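# Move the coaster can onto the turntable's orange spot

## Task

Pick up the can resting on the coaster and set it upright on the orange spot of the turntable, without moving any of the other cans already standing on the turntable.

## Robot and tools

Robot: two Doosan M1013 arms, left_arm and right_arm, each carrying a Robotiq 140 two-finger gripper whose fingers can fold at a hinge. Bases in the scene frame: left_arm at (-0.049, +0.544, 0), right_arm at (-0.030, -0.568, 0), both turned almost not at all about z.

Frames: the scene frame has its origin at table-top height midway between the arms, +z up, +x out over the table, and left_arm on the +y side. Image left and right do not match arm names. Every hand pose, velocity, target and wrist-camera pose is given in that arm's own base frame. The fixed cameras (cam_high, cam_low) and the table use the scene frame. Gripper axes: the fingers point along the gripper's +z and open and close along its y. end_effector_position is the spot between the pads when they are shut. Fingertips stick out about 33 mm past it at small openings, and only about 9 mm when wide open.

The 20-number row (used by both execute_actions and move): one flat list covering both arms. Numbers 1-10 are left_arm: x, y, z (metres, an absolute position in left_arm's base frame), qw, qx, qy, qz (absolute orientation quaternion, w first, same frame), then gripper position, force_limit, speed. Numbers 11-20 repeat that layout for right_arm in its own base frame. The three gripper numbers each run from -1 to 1. Always fill all 20, even if one arm is idle; for an idle arm, resend exactly the pose from the last result before it went idle plus its last gripper numbers (a 0 is a real command). Keep a constant quaternion across rows to hold orientation, rather than copying the drifting reported one.

Gripper numbers: position +1 = open 140 mm, about -0.8 = pads touching, -1 = close until blocked. force_limit sets pad force on slow closes (about 14 N at -1, 40 N at 0, 58 N at +1); faster closes squeeze harder. speed sets finger rate: roughly 30, 140, 250 mm/s at -1, 0, +1. Both start at +1. Grip with the pads' outer quarter near the tips; gripping nearer the palm lets fingers wrap and hold narrow items poorly. Pressing fingertips down into a surface folds them and can spoil the next grip. To tighten, raise force_limit and change position slightly (-1 to -0.98); to loosen, reopen and close slowly.

execute_actions(actions, cameras): actions is a list of up to 15 actions; each action is a list of up to 15 rows, one per 1/30 s step, and a short action repeats its last row. Each target must lie within 0.6 m of the gripper's current position along every gripper axis, or the call is rejected. The controller also clips each step to 70 mm and 16 degrees from the measured pose, so one action may fall short; the result's "Hand target" shows where the arm is now heading. An empty actions list returns cameras, the scene number and fuller state.

move(target, speed, blend, stop_force, zero, blocking, cameras): drives each gripper in a straight line to absolute poses. target is one 20-number row or a list of up to 15 rows (same gripper numbers in every row). speed is m/s, 0.002 to 2, default 0.25 (turning up to twice that in rad/s). blend in metres rounds corners; 0 stops at each. stop_force, 10 to 80 N, ends an arm's path when it feels that much resistance along its travel; use it only slowly, not while rotating the gripper, and leave it off when backing away from a contact. zero (default true) re-zeroes the force reading first. blocking=false returns early and cannot combine with stop_force. Paths ignore obstacles; keep away from each arm's own base. The result adds a "move:" line: done, off_target, moving, held or fault, plus limits such as paced or held.

wait(seconds 0-10, cameras) lets time pass holding commands. stop(cameras) brakes a running move. zoom_image(camera, region [x0,y0,x1,y1] in pixels, at most 504 by 504) enlarges part of the latest image from cam_high, cam_low, cam_left_wrist or cam_right_wrist (all 896x504). read_manual(section) gives licence text only. finished_scene(scene) ends the current scene, given its number; it cannot be undone.

Reading results: object_status 0 moving, 1 blocked while opening, 2 blocked while closing (a grip: check for this), 3 reached the command or pads met (maybe empty). position_measured is in counts: 3 open, ~75 = 100 mm, ~139 = 60 mm, ~200 = 20 mm, ~230 pads touching. "Kept back" counts steps still to run (here 2 or none); plan from the final commanded pose. Flange force is the outside force in gripper axes, noisy, including held weight. External joint torques estimate outside loads per joint. MOTOR HOT warns of overheating from holding loads or straining.

Avoid: dropping the can, releasing it while it moves, knocking other cans or pushing anything off the table, hitting fixed things hard, and pressing past a firm contact (stiff arms fault easily). A contact force of 144 N or joint load limits (wrist joints about 35 N m) stops the arm for 10 s. Keep the arms from touching each other; never close a gripper on the other arm's fingers. Hold the can near its middle to limit leverage on the wrist.

Each tool is called after "Request:" by a JSON object that holds its "method" and its "body", one argument or row to a line.

## Session

Request:
{"method": "execute_actions", "body": {
  "actions": []
}}

Scene clock: 0.00 s.
left_arm: end_effector_position=(+0.4160, -0.0996, +0.1940) position_measured=3 object_status=3 end_effector_quat_wxyz=(-0.314, +0.715, +0.436, +0.447) | right_arm: end_effector_position=(+0.8383, +0.2517, +0.3755) position_measured=3 object_status=3 end_effector_quat_wxyz=(-0.531, +0.709, +0.393, +0.247)
Joint positions: left_arm=[-0.982 0.201 2.253 0.879 1.574 -0.943] | right_arm=[-0.113 0.575 1.347 1.208 1.625 0.238]
Joint velocities: within noise
Joint torques (N m): no reading
External joint torques (N m): no reading
Flange force (N): no reading
Hand target: left_arm +0.4160, -0.0996, +0.1940; -0.314, +0.715, +0.436, +0.447 | right_arm +0.8383, +0.2517, +0.3755; -0.531, +0.709, +0.393, +0.247
Tool commands: left_gripper/position=+1.0 left_gripper/force_limit=+1.0 left_gripper/speed=+1.0 right_gripper/position=+1.0 right_gripper/force_limit=+1.0 right_gripper/speed=+1.0

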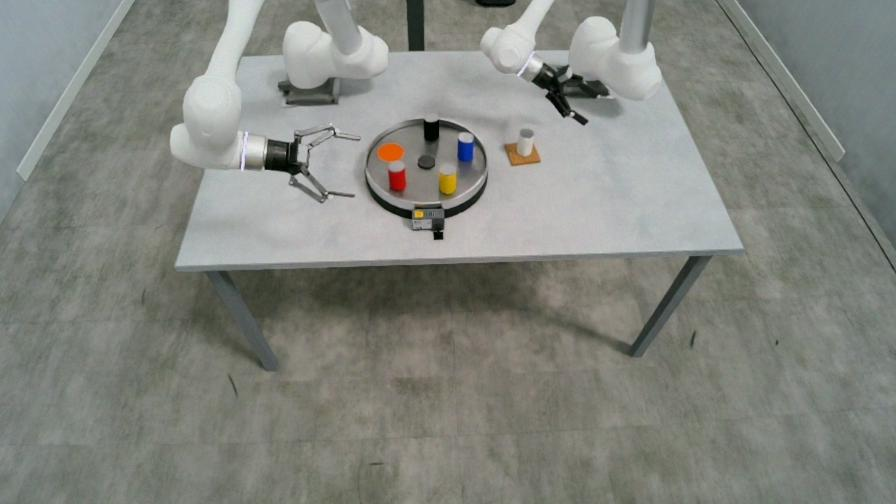

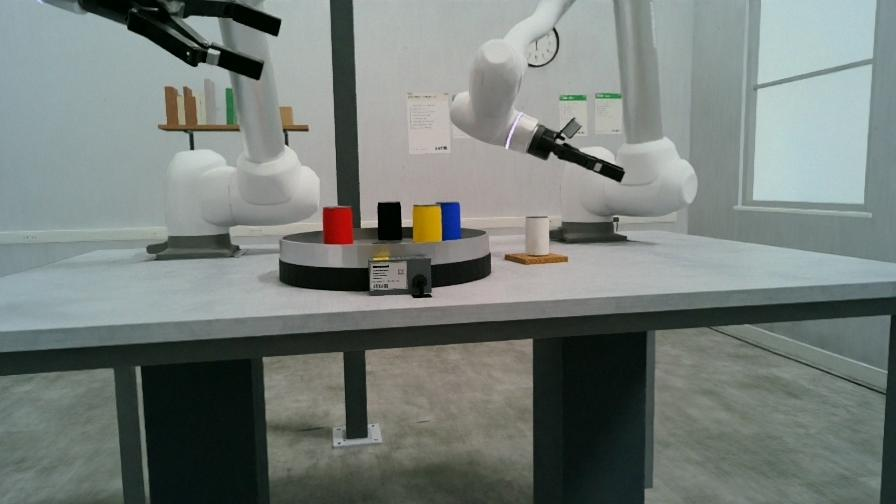

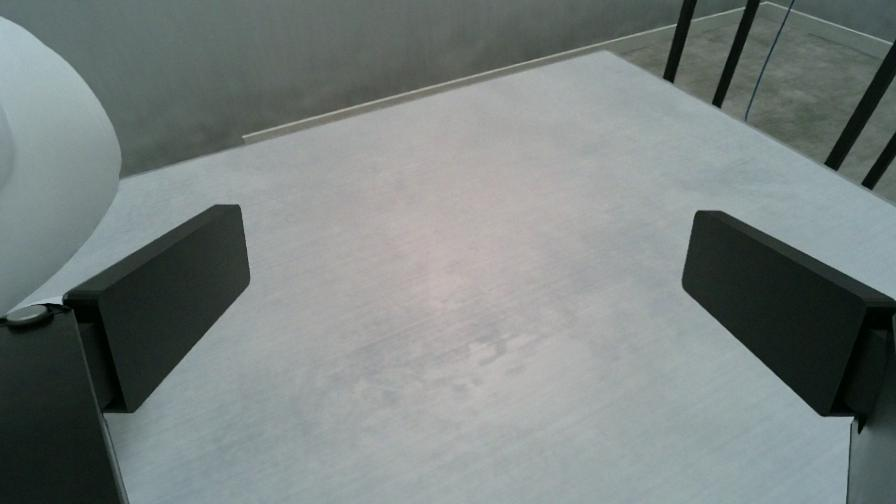

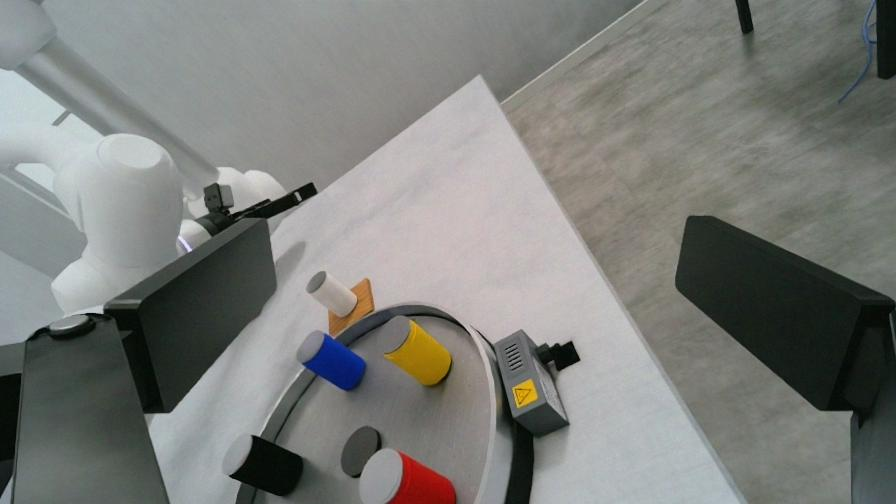

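Request:
{"method": "zoom_image", "body": {
  "camera": "cam_high",
  "region": [350, 100, 560, 250]
}}

Request:
{"method": "zoom_image", "body": {
  "camera": "cam_low",
  "region": [270, 180, 580, 310]
}}

Request:
{"method": "wait", "body": {
  "seconds": 0.1,
  "cameras": ["cam_high"]
}}

Request:
{"method": "zoom_image", "body": {
  "camera": "cam_high",
  "region": [350, 100, 560, 250]
}}

Scaled by 2.400 from the camera's 896x504 image, which has a finer 1280x720 frame.

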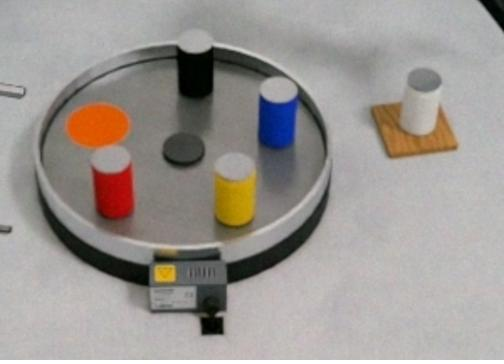

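Scaled by 1.626 from the camera's 896x504 image, which has a finer 1280x720 frame.

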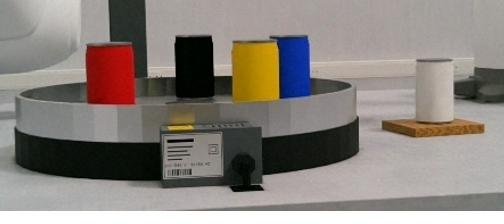

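Scene clock: 0.27 s.
left_arm: end_effector_position=(+0.4160, -0.0996, +0.1940) position_measured=3 object_status=3 end_effector_quat_wxyz=(-0.314, +0.715, +0.436, +0.447) | right_arm: end_effector_position=(+0.8383, +0.2517, +0.3755) position_measured=3 object_status=3 end_effector_quat_wxyz=(-0.531, +0.709, +0.393, +0.247)
Joint positions: left_arm=[-0.982 0.201 2.253 0.879 1.574 -0.943] | right_arm=[-0.113 0.575 1.347 1.208 1.625 0.238]
Joint torques (N m): left_arm=[0.39 -49.55 -29.45 3.37 2.14 -0.18] | right_arm=[-0.23 -94.72 -40.72 4.19 1.46 -0.48]
External joint torques (N m): left_arm=[-0.44 1.44 1.8 -0.31 -0.05 0.17] | right_arm=[0.1 -2.26 0.12 -0.32 -0.49 0.45]
Flange force (N): left_arm=[-3.3 -1.6 0.9] | right_arm=[-0.6 -3.8 0.6]
Hand target: left_arm +0.4160, -0.0996, +0.1940; -0.314, +0.715, +0.436, +0.447 | right_arm +0.8383, +0.2517, +0.3755; -0.531, +0.709, +0.393, +0.247
Tool commands: left_gripper/position=+1.0 left_gripper/force_limit=+1.0 left_gripper/speed=+1.0 right_gripper/position=+1.0 right_gripper/force_limit=+1.0 right_gripper/speed=+1.0
wait: 0.10 s; at rest from the start
Images, in order (width x height): cam_high 896x504.

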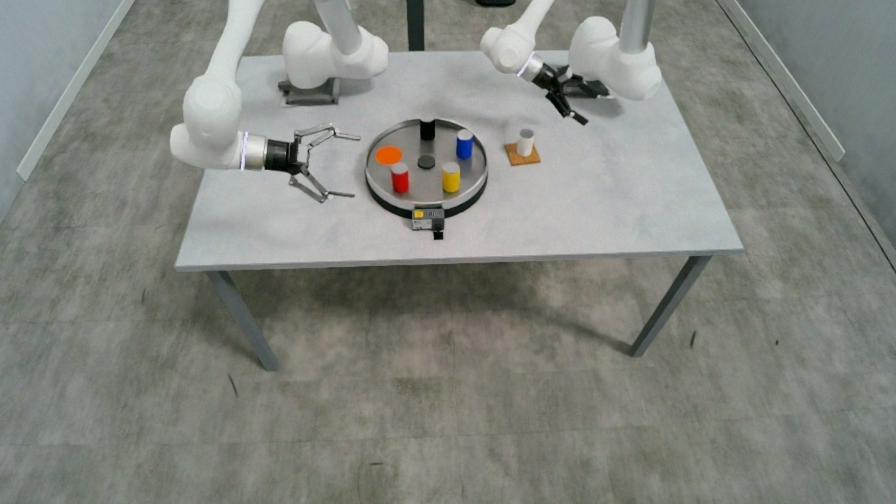

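Scaled by 2.400 from the camera's 896x504 image, which has a finer 1280x720 frame.

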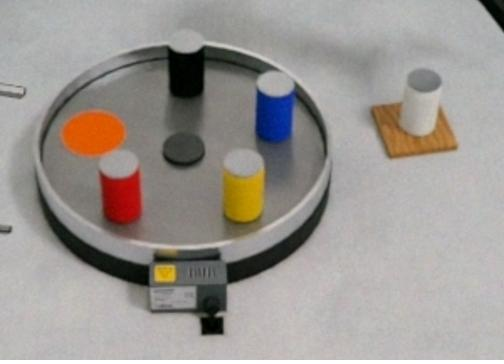

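Request:
{"method": "move", "body": {
  "target": [0.4445,-0.3055,0.25,0,0.924,0.383,0,1,-0.1,-1,0.8383,0.2517,0.3755,-0.531,0.709,0.393,0.247,1,1,1],
  "speed": 0.4,
  "cameras": ["cam_high","cam_left_wrist"]
}}

Request:
{"method": "zoom_image", "body": {
  "camera": "cam_high",
  "region": [350, 100, 560, 250]
}}

Scene clock: 4.30 s.
left_arm: end_effector_position=(+0.4445, -0.3055, +0.2500) position_measured=3 object_status=3 end_effector_quat_wxyz=(+0.000, +0.924, +0.383, +0.000) | right_arm: end_effector_position=(+0.8383, +0.2517, +0.3755) position_measured=3 object_status=3 end_effector_quat_wxyz=(-0.531, +0.709, +0.393, +0.247)
Joint positions: left_arm=[-0.666 0.02 1.897 0 1.224 0.119] | right_arm=[-0.113 0.576 1.347 1.208 1.626 0.238]
Joint torques (N m): left_arm=[0.36 -42.74 -40.93 4.36 0.03 -0.17] | right_arm=[-0.31 -94.72 -40.71 4.19 1.36 -0.47]
External joint torques (N m): left_arm=[-0.52 1.68 1.66 -0.29 -0.05 0.17] | right_arm=[0.26 -1.84 0.46 -0.37 -0.39 0.44]
Flange force (N): left_arm=[-0.7 0.0 3.2] | right_arm=[-1.0 -3.7 0.9]
Hand target: left_arm +0.4445, -0.3055, +0.2500; +0.000, +0.924, +0.383, +0.000 | right_arm +0.8383, +0.2517, +0.3755; -0.531, +0.709, +0.393, +0.247
Off the commanded pose: left_arm 0.000 m, 0 deg | right_arm 0.000 m, 0 deg.
move: done
camera_calibration:
cam_left_wrist: T_world_to_cam=[[0.710384, -0.703515, 0.02052, -0.533716], [-0.668219, -0.665015, 0.333525, 0.0136658], [-0.220994, -0.250642, -0.942518, 0.401045], [0, 0, 0, 1]] pos_world=[0.476903, -0.26587, 0.384386]
Images, in order (width x height): cam_high 896x504, cam_left_wrist 896x504.

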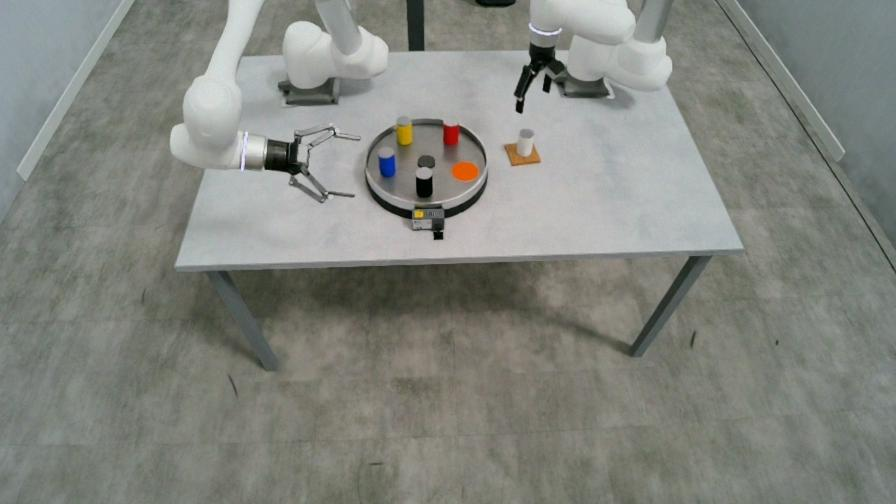

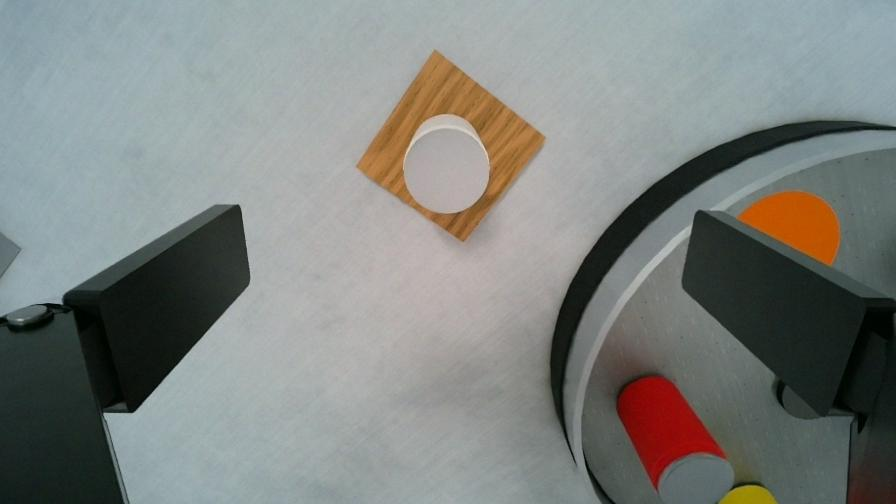

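Scaled by 2.400 from the camera's 896x504 image, which has a finer 1280x720 frame.

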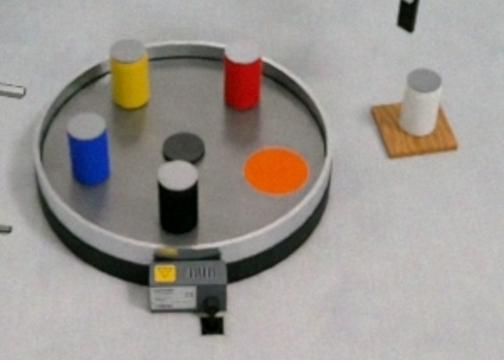

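Request:
{"method": "move", "body": {
  "target": [
    [0.4455,-0.3045,0.15,0,0.924,0.383,0,0.1,-0.1,1,0.8383,0.2517,0.3755,-0.531,0.709,0.393,0.247,1,1,1],
    [0.4455,-0.3045,0.113,0,0.924,0.383,0,0.1,-0.1,1,0.8383,0.2517,0.3755,-0.531,0.709,0.393,0.247,1,1,1]
  ],
  "speed": [0.2,0.1],
  "blend": 0.01,
  "cameras": ["cam_low","cam_left_wrist"]
}}

Request:
{"method": "zoom_image", "body": {
  "camera": "cam_low",
  "region": [430, 140, 630, 280]
}}

Scene clock: 6.37 s.
left_arm: end_effector_position=(+0.4455, -0.3045, +0.1130) position_measured=117 object_status=3 end_effector_quat_wxyz=(+0.000, +0.924, +0.383, +0.000) | right_arm: end_effector_position=(+0.8383, +0.2517, +0.3755) position_measured=3 object_status=3 end_effector_quat_wxyz=(-0.531, +0.709, +0.393, +0.247)
Joint positions: left_arm=[-0.664 0.132 2.052 0 0.958 0.121] | right_arm=[-0.113 0.576 1.347 1.208 1.626 0.238]
Joint torques (N m): left_arm=[0.37 -49.22 -35.91 3.85 -0.02 -0.14] | right_arm=[-0.14 -94.58 -40.65 4.28 1.35 -0.52]
External joint torques (N m): left_arm=[-0.22 1.6 1.86 -0.32 0.01 0.14] | right_arm=[-0.02 -2.81 -0.1 -0.41 -0.38 0.49]
Flange force (N): left_arm=[-0.3 -0.8 3.4] | right_arm=[-0.3 -4.4 0.2]
Hand target: left_arm +0.4455, -0.3045, +0.1130; +0.000, +0.924, +0.383, +0.000 | right_arm +0.8383, +0.2517, +0.3755; -0.531, +0.709, +0.393, +0.247
Off the commanded pose: left_arm 0.000 m, 0 deg | right_arm 0.000 m, 0 deg.
move: done
camera_calibration:
cam_left_wrist: T_world_to_cam=[[0.710384, -0.703515, 0.0205197, -0.530911], [-0.668218, -0.665015, 0.333525, 0.0606915], [-0.220994, -0.250642, -0.942518, 0.272391], [0, 0, 0, 1]] pos_world=[0.477903, -0.26487, 0.247386]
Images, in order (width x height): cam_low 896x504, cam_left_wrist 896x504.

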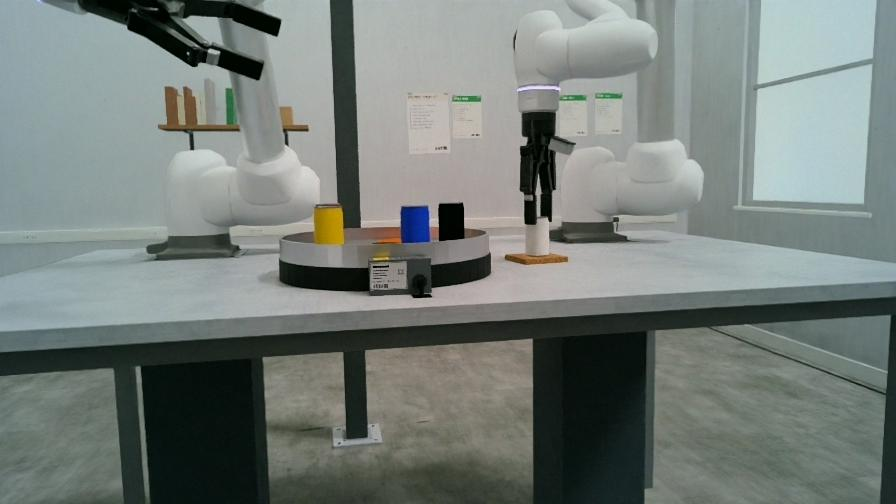

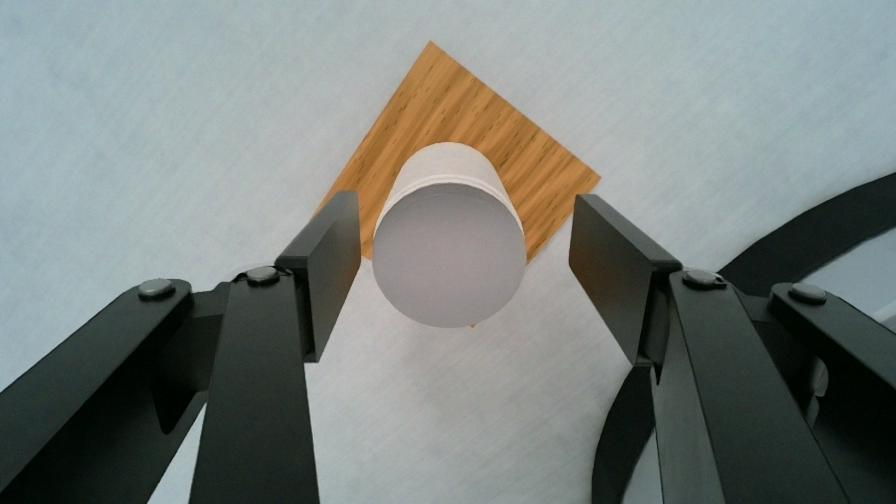

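Scaled by 2.520 from the camera's 896x504 image, which has a finer 1280x720 frame.

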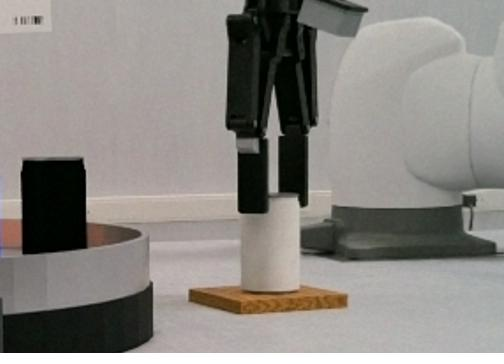

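Request:
{"method": "move", "body": {
  "target": [0.4435,-0.3025,0.109,0,0.924,0.383,0,0.1,-0.1,1,0.8383,0.2517,0.3755,-0.531,0.709,0.393,0.247,1,1,1],
  "speed": 0.05
}}

Request:
{"method": "move", "body": {
  "target": [0.4435,-0.3025,0.109,0,0.924,0.383,0,-1,-0.1,-1,0.8383,0.2517,0.3755,-0.531,0.709,0.393,0.247,1,1,1],
  "cameras": ["cam_left_wrist","cam_high"]
}}

Request:
{"method": "zoom_image", "body": {
  "camera": "cam_high",
  "region": [350, 100, 560, 250]
}}

Scene clock: 7.17 s.
left_arm: end_effector_position=(+0.4435, -0.3025, +0.1090) position_measured=117 object_status=3 end_effector_quat_wxyz=(+0.000, +0.924, +0.383, +0.000) | right_arm: end_effector_position=(+0.8383, +0.2517, +0.3755) position_measured=3 object_status=3 end_effector_quat_wxyz=(-0.531, +0.709, +0.393, +0.247)
Joint positions: left_arm=[-0.663 0.132 2.061 0 0.949 0.122] | right_arm=[-0.113 0.576 1.347 1.208 1.626 0.238]
Joint torques (N m): left_arm=[0.51 -49.08 -35.75 3.82 0.03 -0.14] | right_arm=[0.44 -95.28 -40.6 4.18 1.42 -0.51]
External joint torques (N m): left_arm=[-0.52 1.67 1.73 -0.29 -0.06 0.14] | right_arm=[-0.64 -1.73 0.07 -0.33 -0.44 0.48]
Flange force (N): left_arm=[-0.8 -0.5 3.5] | right_arm=[-0.5 -2.9 -0.3]
Hand target: left_arm +0.4435, -0.3025, +0.1090; +0.000, +0.924, +0.383, +0.000 | right_arm +0.8383, +0.2517, +0.3755; -0.531, +0.709, +0.393, +0.247
Off the commanded pose: left_arm 0.000 m, 0 deg | right_arm 0.000 m, 0 deg.
move: done

Scene clock: 8.20 s.
left_arm: end_effector_position=(+0.4435, -0.3025, +0.1090) position_measured=152 object_status=0 end_effector_quat_wxyz=(+0.000, +0.924, +0.383, +0.000) | right_arm: end_effector_position=(+0.8383, +0.2517, +0.3755) position_measured=3 object_status=3 end_effector_quat_wxyz=(-0.531, +0.709, +0.393, +0.247)
Joint positions: left_arm=[-0.663 0.132 2.061 0 0.949 0.122] | right_arm=[-0.113 0.576 1.347 1.208 1.626 0.238]
Joint torques (N m): left_arm=[0.41 -42.38 -31.06 3.87 -0.39 -0.18] | right_arm=[-0.46 -94.91 -40.79 4.21 1.31 -0.54]
External joint torques (N m): left_arm=[-0.43 -5.46 -2.95 -0.35 0.37 0.18] | right_arm=[0.38 -2.28 0.16 -0.35 -0.34 0.51]
Flange force (N): left_arm=[-1.0 -2.7 -9.3] | right_arm=[-0.4 -3.9 0.7]
Hand target: left_arm +0.4435, -0.3025, +0.1090; +0.000, +0.924, +0.383, +0.000 | right_arm +0.8383, +0.2517, +0.3755; -0.531, +0.709, +0.393, +0.247
Off the commanded pose: left_arm 0.000 m, 0 deg | right_arm 0.000 m, 0 deg.
move: done
camera_calibration:
cam_left_wrist: T_world_to_cam=[[0.710384, -0.703515, 0.0205197, -0.528002], [-0.668218, -0.665015, 0.333525, 0.0620192], [-0.220994, -0.250642, -0.942518, 0.268681], [0, 0, 0, 1]] pos_world=[0.475903, -0.26287, 0.243386]
Images, in order (width x height): cam_high 896x504, cam_left_wrist 896x504.

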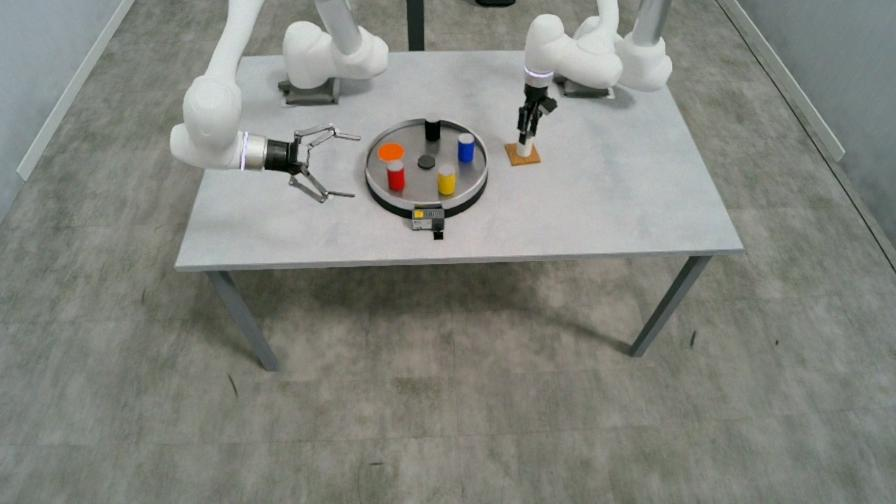

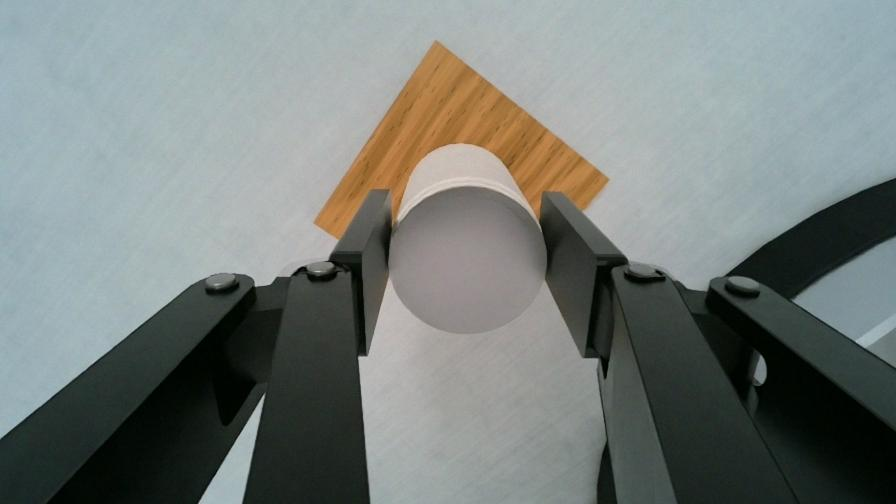

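Scaled by 2.400 from the camera's 896x504 image, which has a finer 1280x720 frame.

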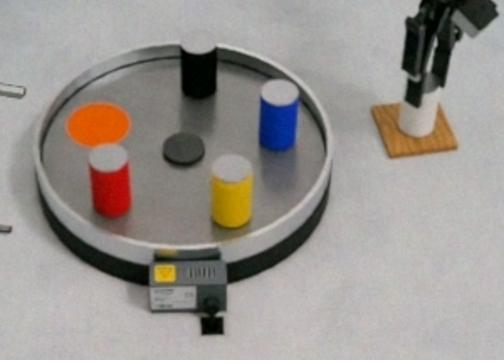

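Request:
{"method": "move", "body": {
  "target": [
    [0.4435,-0.3025,0.27,0,0.924,0.383,0,-1,-0.1,-1,0.8383,0.2517,0.3755,-0.531,0.709,0.393,0.247,1,1,1],
    [0.5799,-0.6054,0.27,0,0.924,0.383,0,-1,-0.1,-1,0.8383,0.2517,0.3755,-0.531,0.709,0.393,0.247,1,1,1]
  ],
  "speed": [0.12,0.25],
  "blend": 0.03,
  "cameras": ["cam_high","cam_low","cam_left_wrist"]
}}

Request:
{"method": "zoom_image", "body": {
  "camera": "cam_high",
  "region": [350, 100, 560, 250]
}}

Request:
{"method": "zoom_image", "body": {
  "camera": "cam_low",
  "region": [270, 110, 580, 310]
}}

Scene clock: 11.43 s.
left_arm: end_effector_position=(+0.5798, -0.6054, +0.2700) position_measured=152 object_status=2 end_effector_quat_wxyz=(+0.000, +0.924, +0.383, +0.000) | right_arm: end_effector_position=(+0.8383, +0.2517, +0.3755) position_measured=3 object_status=3 end_effector_quat_wxyz=(-0.531, +0.709, +0.393, +0.247)
Joint positions: left_arm=[-0.848 0.482 1.267 0 1.392 -0.063] | right_arm=[-0.113 0.576 1.347 1.208 1.626 0.238]
Joint torques (N m): left_arm=[1.21 -92.9 -43.45 4.54 0.03 -0.16] | right_arm=[-0.6 -94.93 -40.62 4.2 1.37 -0.53]
External joint torques (N m): left_arm=[-1.32 5.01 2.73 -0.31 -0.03 0.16] | right_arm=[0.73 -2.16 0.1 -0.37 -0.39 0.5]
Flange force (N): left_arm=[-1.4 1.3 5.3] | right_arm=[-0.1 -3.7 1.1]
Hand target: left_arm +0.5799, -0.6054, +0.2700; +0.000, +0.924, +0.383, +0.000 | right_arm +0.8383, +0.2517, +0.3755; -0.531, +0.709, +0.393, +0.247
Off the commanded pose: left_arm 0.000 m, 0 deg | right_arm 0.000 m, 0 deg.
move: done
camera_calibration:
cam_left_wrist: T_world_to_cam=[[0.710384, -0.703515, 0.0205197, -0.841227], [-0.668218, -0.665015, 0.333525, -0.102067], [-0.220994, -0.250642, -0.942518, 0.374722], [0, 0, 0, 1]] pos_world=[0.612203, -0.56577, 0.404486]
Images, in order (width x height): cam_high 896x504, cam_low 896x504, cam_left_wrist 896x504.

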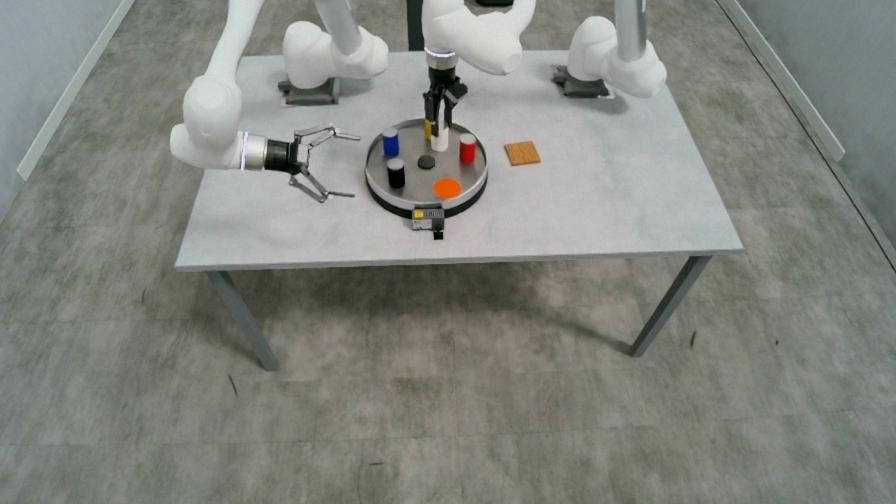

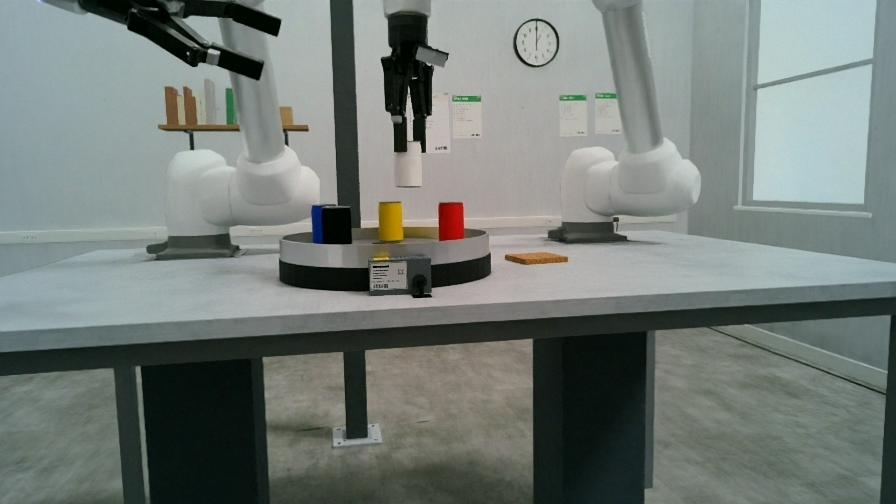

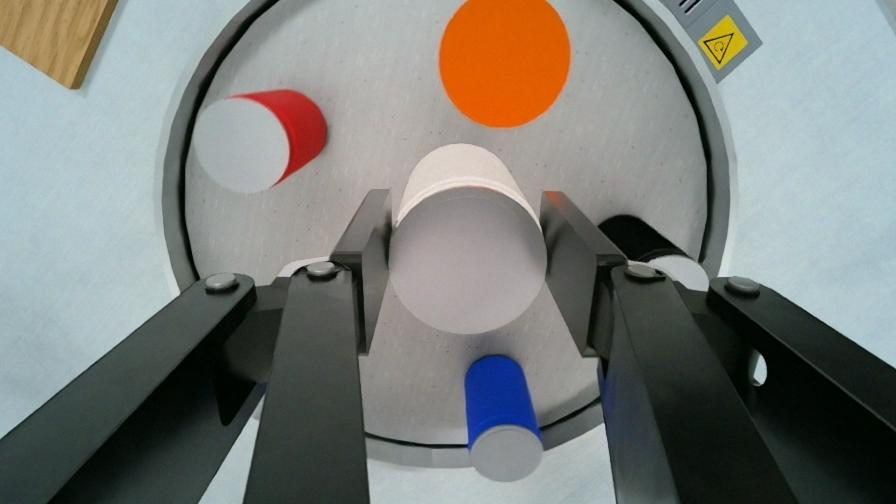

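Scaled by 2.400 from the camera's 896x504 image, which has a finer 1280x720 frame.

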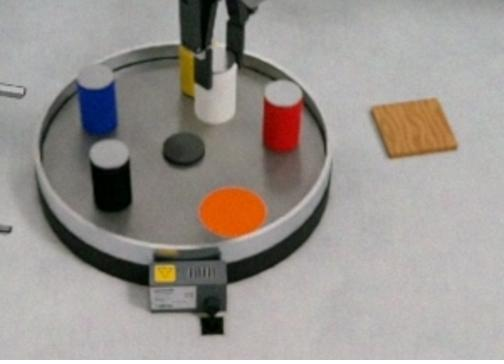

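Scaled by 1.626 from the camera's 896x504 image, which has a finer 1280x720 frame.

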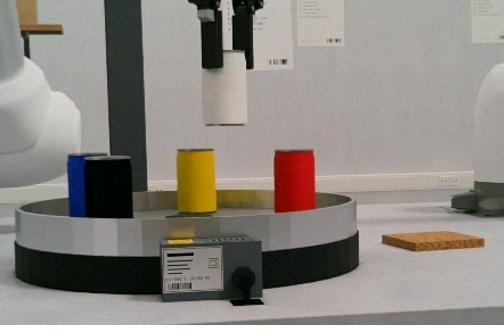

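Request:
{"method": "move", "body": {
  "target": [0.5799,-0.6054,0.17,0,0.924,0.383,0,-1,-0.1,-1,0.8383,0.2517,0.3755,-0.531,0.709,0.393,0.247,1,1,1],
  "speed": 0.15
}}

Request:
{"method": "move", "body": {
  "target": [0.5799,-0.6054,0.142,0,0.924,0.383,0,-1,-0.1,-1,0.8383,0.2517,0.3755,-0.531,0.709,0.393,0.247,1,1,1],
  "speed": 0.02,
  "stop_force": 10,
  "cameras": ["cam_high","cam_low","cam_left_wrist"]
}}

Request:
{"method": "move", "body": {
  "target": [0.5799,-0.6054,0.27,0,0.924,0.383,0,-1,-0.1,-1,0.8383,0.2517,0.3755,-0.531,0.709,0.393,0.247,1,1,1],
  "speed": 0.15,
  "cameras": ["cam_left_wrist","cam_high"]
}}

Request:
{"method": "zoom_image", "body": {
  "camera": "cam_high",
  "region": [350, 100, 560, 250]
}}

Scene clock: 12.87 s.
left_arm: end_effector_position=(+0.5799, -0.6054, +0.1699) position_measured=152 object_status=2 end_effector_quat_wxyz=(+0.000, +0.924, +0.383, +0.000) | right_arm: end_effector_position=(+0.8383, +0.2517, +0.3755) position_measured=3 object_status=3 end_effector_quat_wxyz=(-0.531, +0.709, +0.393, +0.247)
Joint positions: left_arm=[-0.848 0.525 1.386 0 1.231 -0.063] | right_arm=[-0.113 0.576 1.347 1.208 1.626 0.238]
Joint torques (N m): left_arm=[0.55 -95.07 -41.95 4.41 0.04 -0.13] | right_arm=[-0.23 -94.81 -40.45 4.17 1.38 -0.56]
External joint torques (N m): left_arm=[-0.41 4.35 2.68 -0.32 -0.05 0.13] | right_arm=[0.11 -2.22 -0.09 -0.32 -0.4 0.53]
Flange force (N): left_arm=[-0.3 0.1 5.2] | right_arm=[0.1 -3.4 0.4]
Hand target: left_arm +0.5799, -0.6054, +0.1700; +0.000, +0.924, +0.383, +0.000 | right_arm +0.8383, +0.2517, +0.3755; -0.531, +0.709, +0.393, +0.247
Off the commanded pose: left_arm 0.000 m, 0 deg | right_arm 0.000 m, 0 deg.
move: done

Scene clock: 14.43 s.
left_arm: end_effector_position=(+0.5800, -0.6055, +0.1500) position_measured=152 object_status=2 end_effector_quat_wxyz=(+0.000, +0.924, +0.383, +0.000) | right_arm: end_effector_position=(+0.8383, +0.2517, +0.3755) position_measured=3 object_status=3 end_effector_quat_wxyz=(-0.531, +0.709, +0.393, +0.247)
Joint positions: left_arm=[-0.848 0.536 1.406 0 1.199 -0.063] | right_arm=[-0.113 0.576 1.347 1.208 1.626 0.238]
Joint torques (N m): left_arm=[0.25 -85.4 -36.47 4.35 -0.79 -0.16] | right_arm=[-0.21 -94.87 -40.74 4.16 1.32 -0.47]
External joint torques (N m): left_arm=[-0.75 -5.45 -2.27 -0.34 0.78 0.16] | right_arm=[0.22 -2.34 0.14 -0.3 -0.34 0.44]
Flange force (N): left_arm=[-0.7 -2.1 -6.6] | right_arm=[-0.5 -4.0 0.6]
Hand target: left_arm +0.5799, -0.6054, +0.1500; +0.000, +0.924, +0.383, +0.000 | right_arm +0.8383, +0.2517, +0.3755; -0.531, +0.709, +0.393, +0.247
Off the commanded pose: left_arm 0.008 m, 0 deg | right_arm 0.000 m, 0 deg.
move: contact (left_arm)
camera_calibration:
cam_left_wrist: T_world_to_cam=[[0.710404, -0.703486, 0.0208089, -0.838912], [-0.668264, -0.66497, 0.333523, -0.0618898], [-0.220792, -0.250842, -0.942512, 0.26131], [0, 0, 0, 1]] pos_world=[0.612303, -0.56577, 0.284387]
Images, in order (width x height): cam_high 896x504, cam_low 896x504, cam_left_wrist 896x504.

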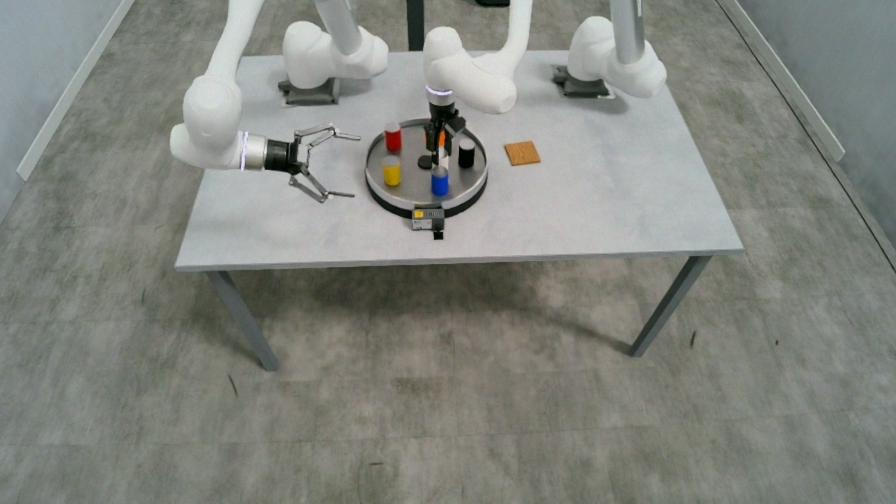

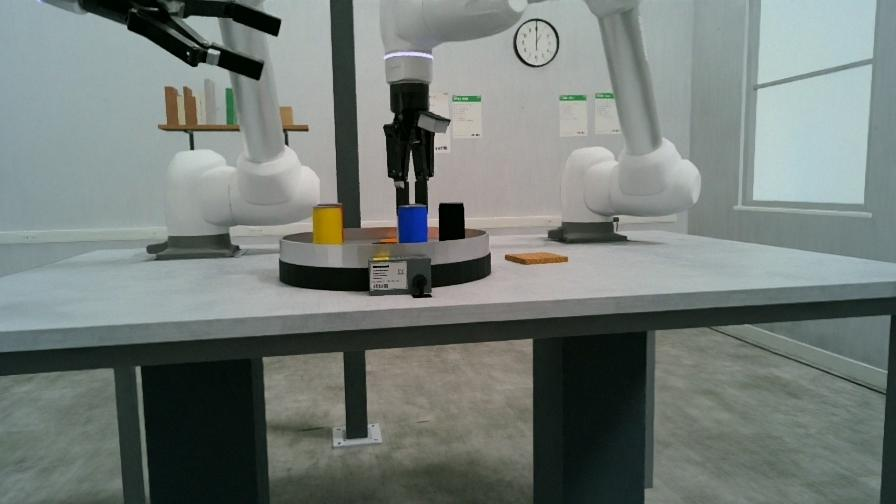

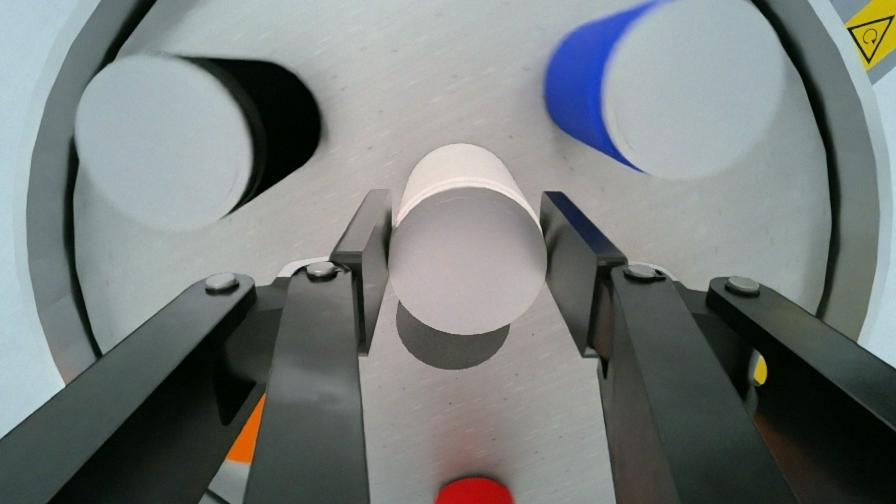

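Scene clock: 15.53 s.
left_arm: end_effector_position=(+0.5799, -0.6054, +0.2700) position_measured=152 object_status=2 end_effector_quat_wxyz=(+0.000, +0.924, +0.383, +0.000) | right_arm: end_effector_position=(+0.8383, +0.2517, +0.3755) position_measured=3 object_status=3 end_effector_quat_wxyz=(-0.531, +0.709, +0.393, +0.247)
Joint positions: left_arm=[-0.848 0.482 1.267 0 1.392 -0.063] | right_arm=[-0.113 0.576 1.347 1.208 1.626 0.238]
Joint torques (N m): left_arm=[0.32 -93.1 -43.6 4.57 0.01 -0.15] | right_arm=[0.05 -94.78 -40.57 4.1 1.38 -0.5]
External joint torques (N m): left_arm=[-0.28 3.45 2.23 -0.28 -0.01 0.15] | right_arm=[-0.02 -2.06 0.17 -0.27 -0.41 0.48]
Flange force (N): left_arm=[-0.1 0.1 4.1] | right_arm=[-0.5 -3.6 0.4]
Hand target: left_arm +0.5799, -0.6054, +0.2700; +0.000, +0.924, +0.383, +0.000 | right_arm +0.8383, +0.2517, +0.3755; -0.531, +0.709, +0.393, +0.247
Off the commanded pose: left_arm 0.000 m, 0 deg | right_arm 0.000 m, 0 deg.
move: done
camera_calibration:
cam_left_wrist: T_world_to_cam=[[0.710384, -0.703515, 0.02052, -0.841296], [-0.668219, -0.665015, 0.333525, -0.101966], [-0.220994, -0.250642, -0.942518, 0.37465], [0, 0, 0, 1]] pos_world=[0.612303, -0.56577, 0.404386]
Images, in order (width x height): cam_high 896x504, cam_left_wrist 896x504.

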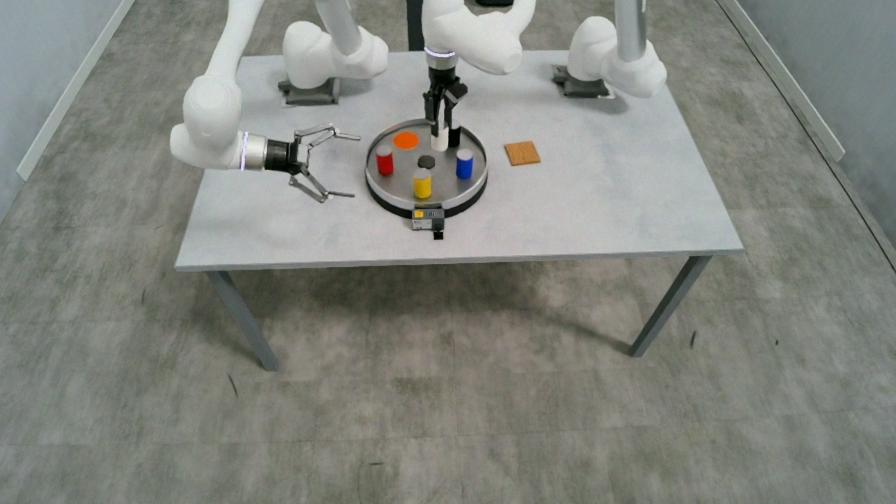

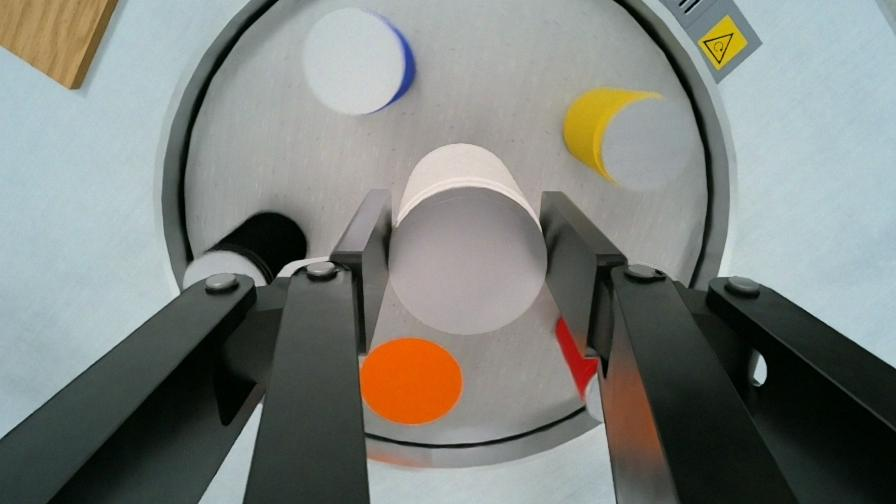

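Scaled by 2.400 from the camera's 896x504 image, which has a finer 1280x720 frame.

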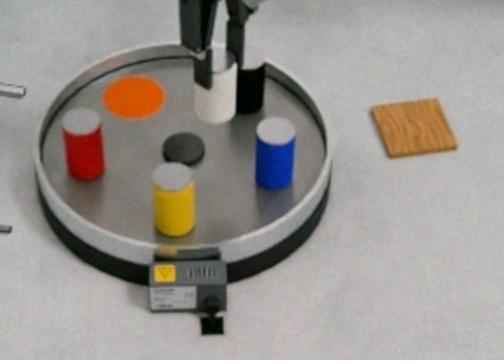

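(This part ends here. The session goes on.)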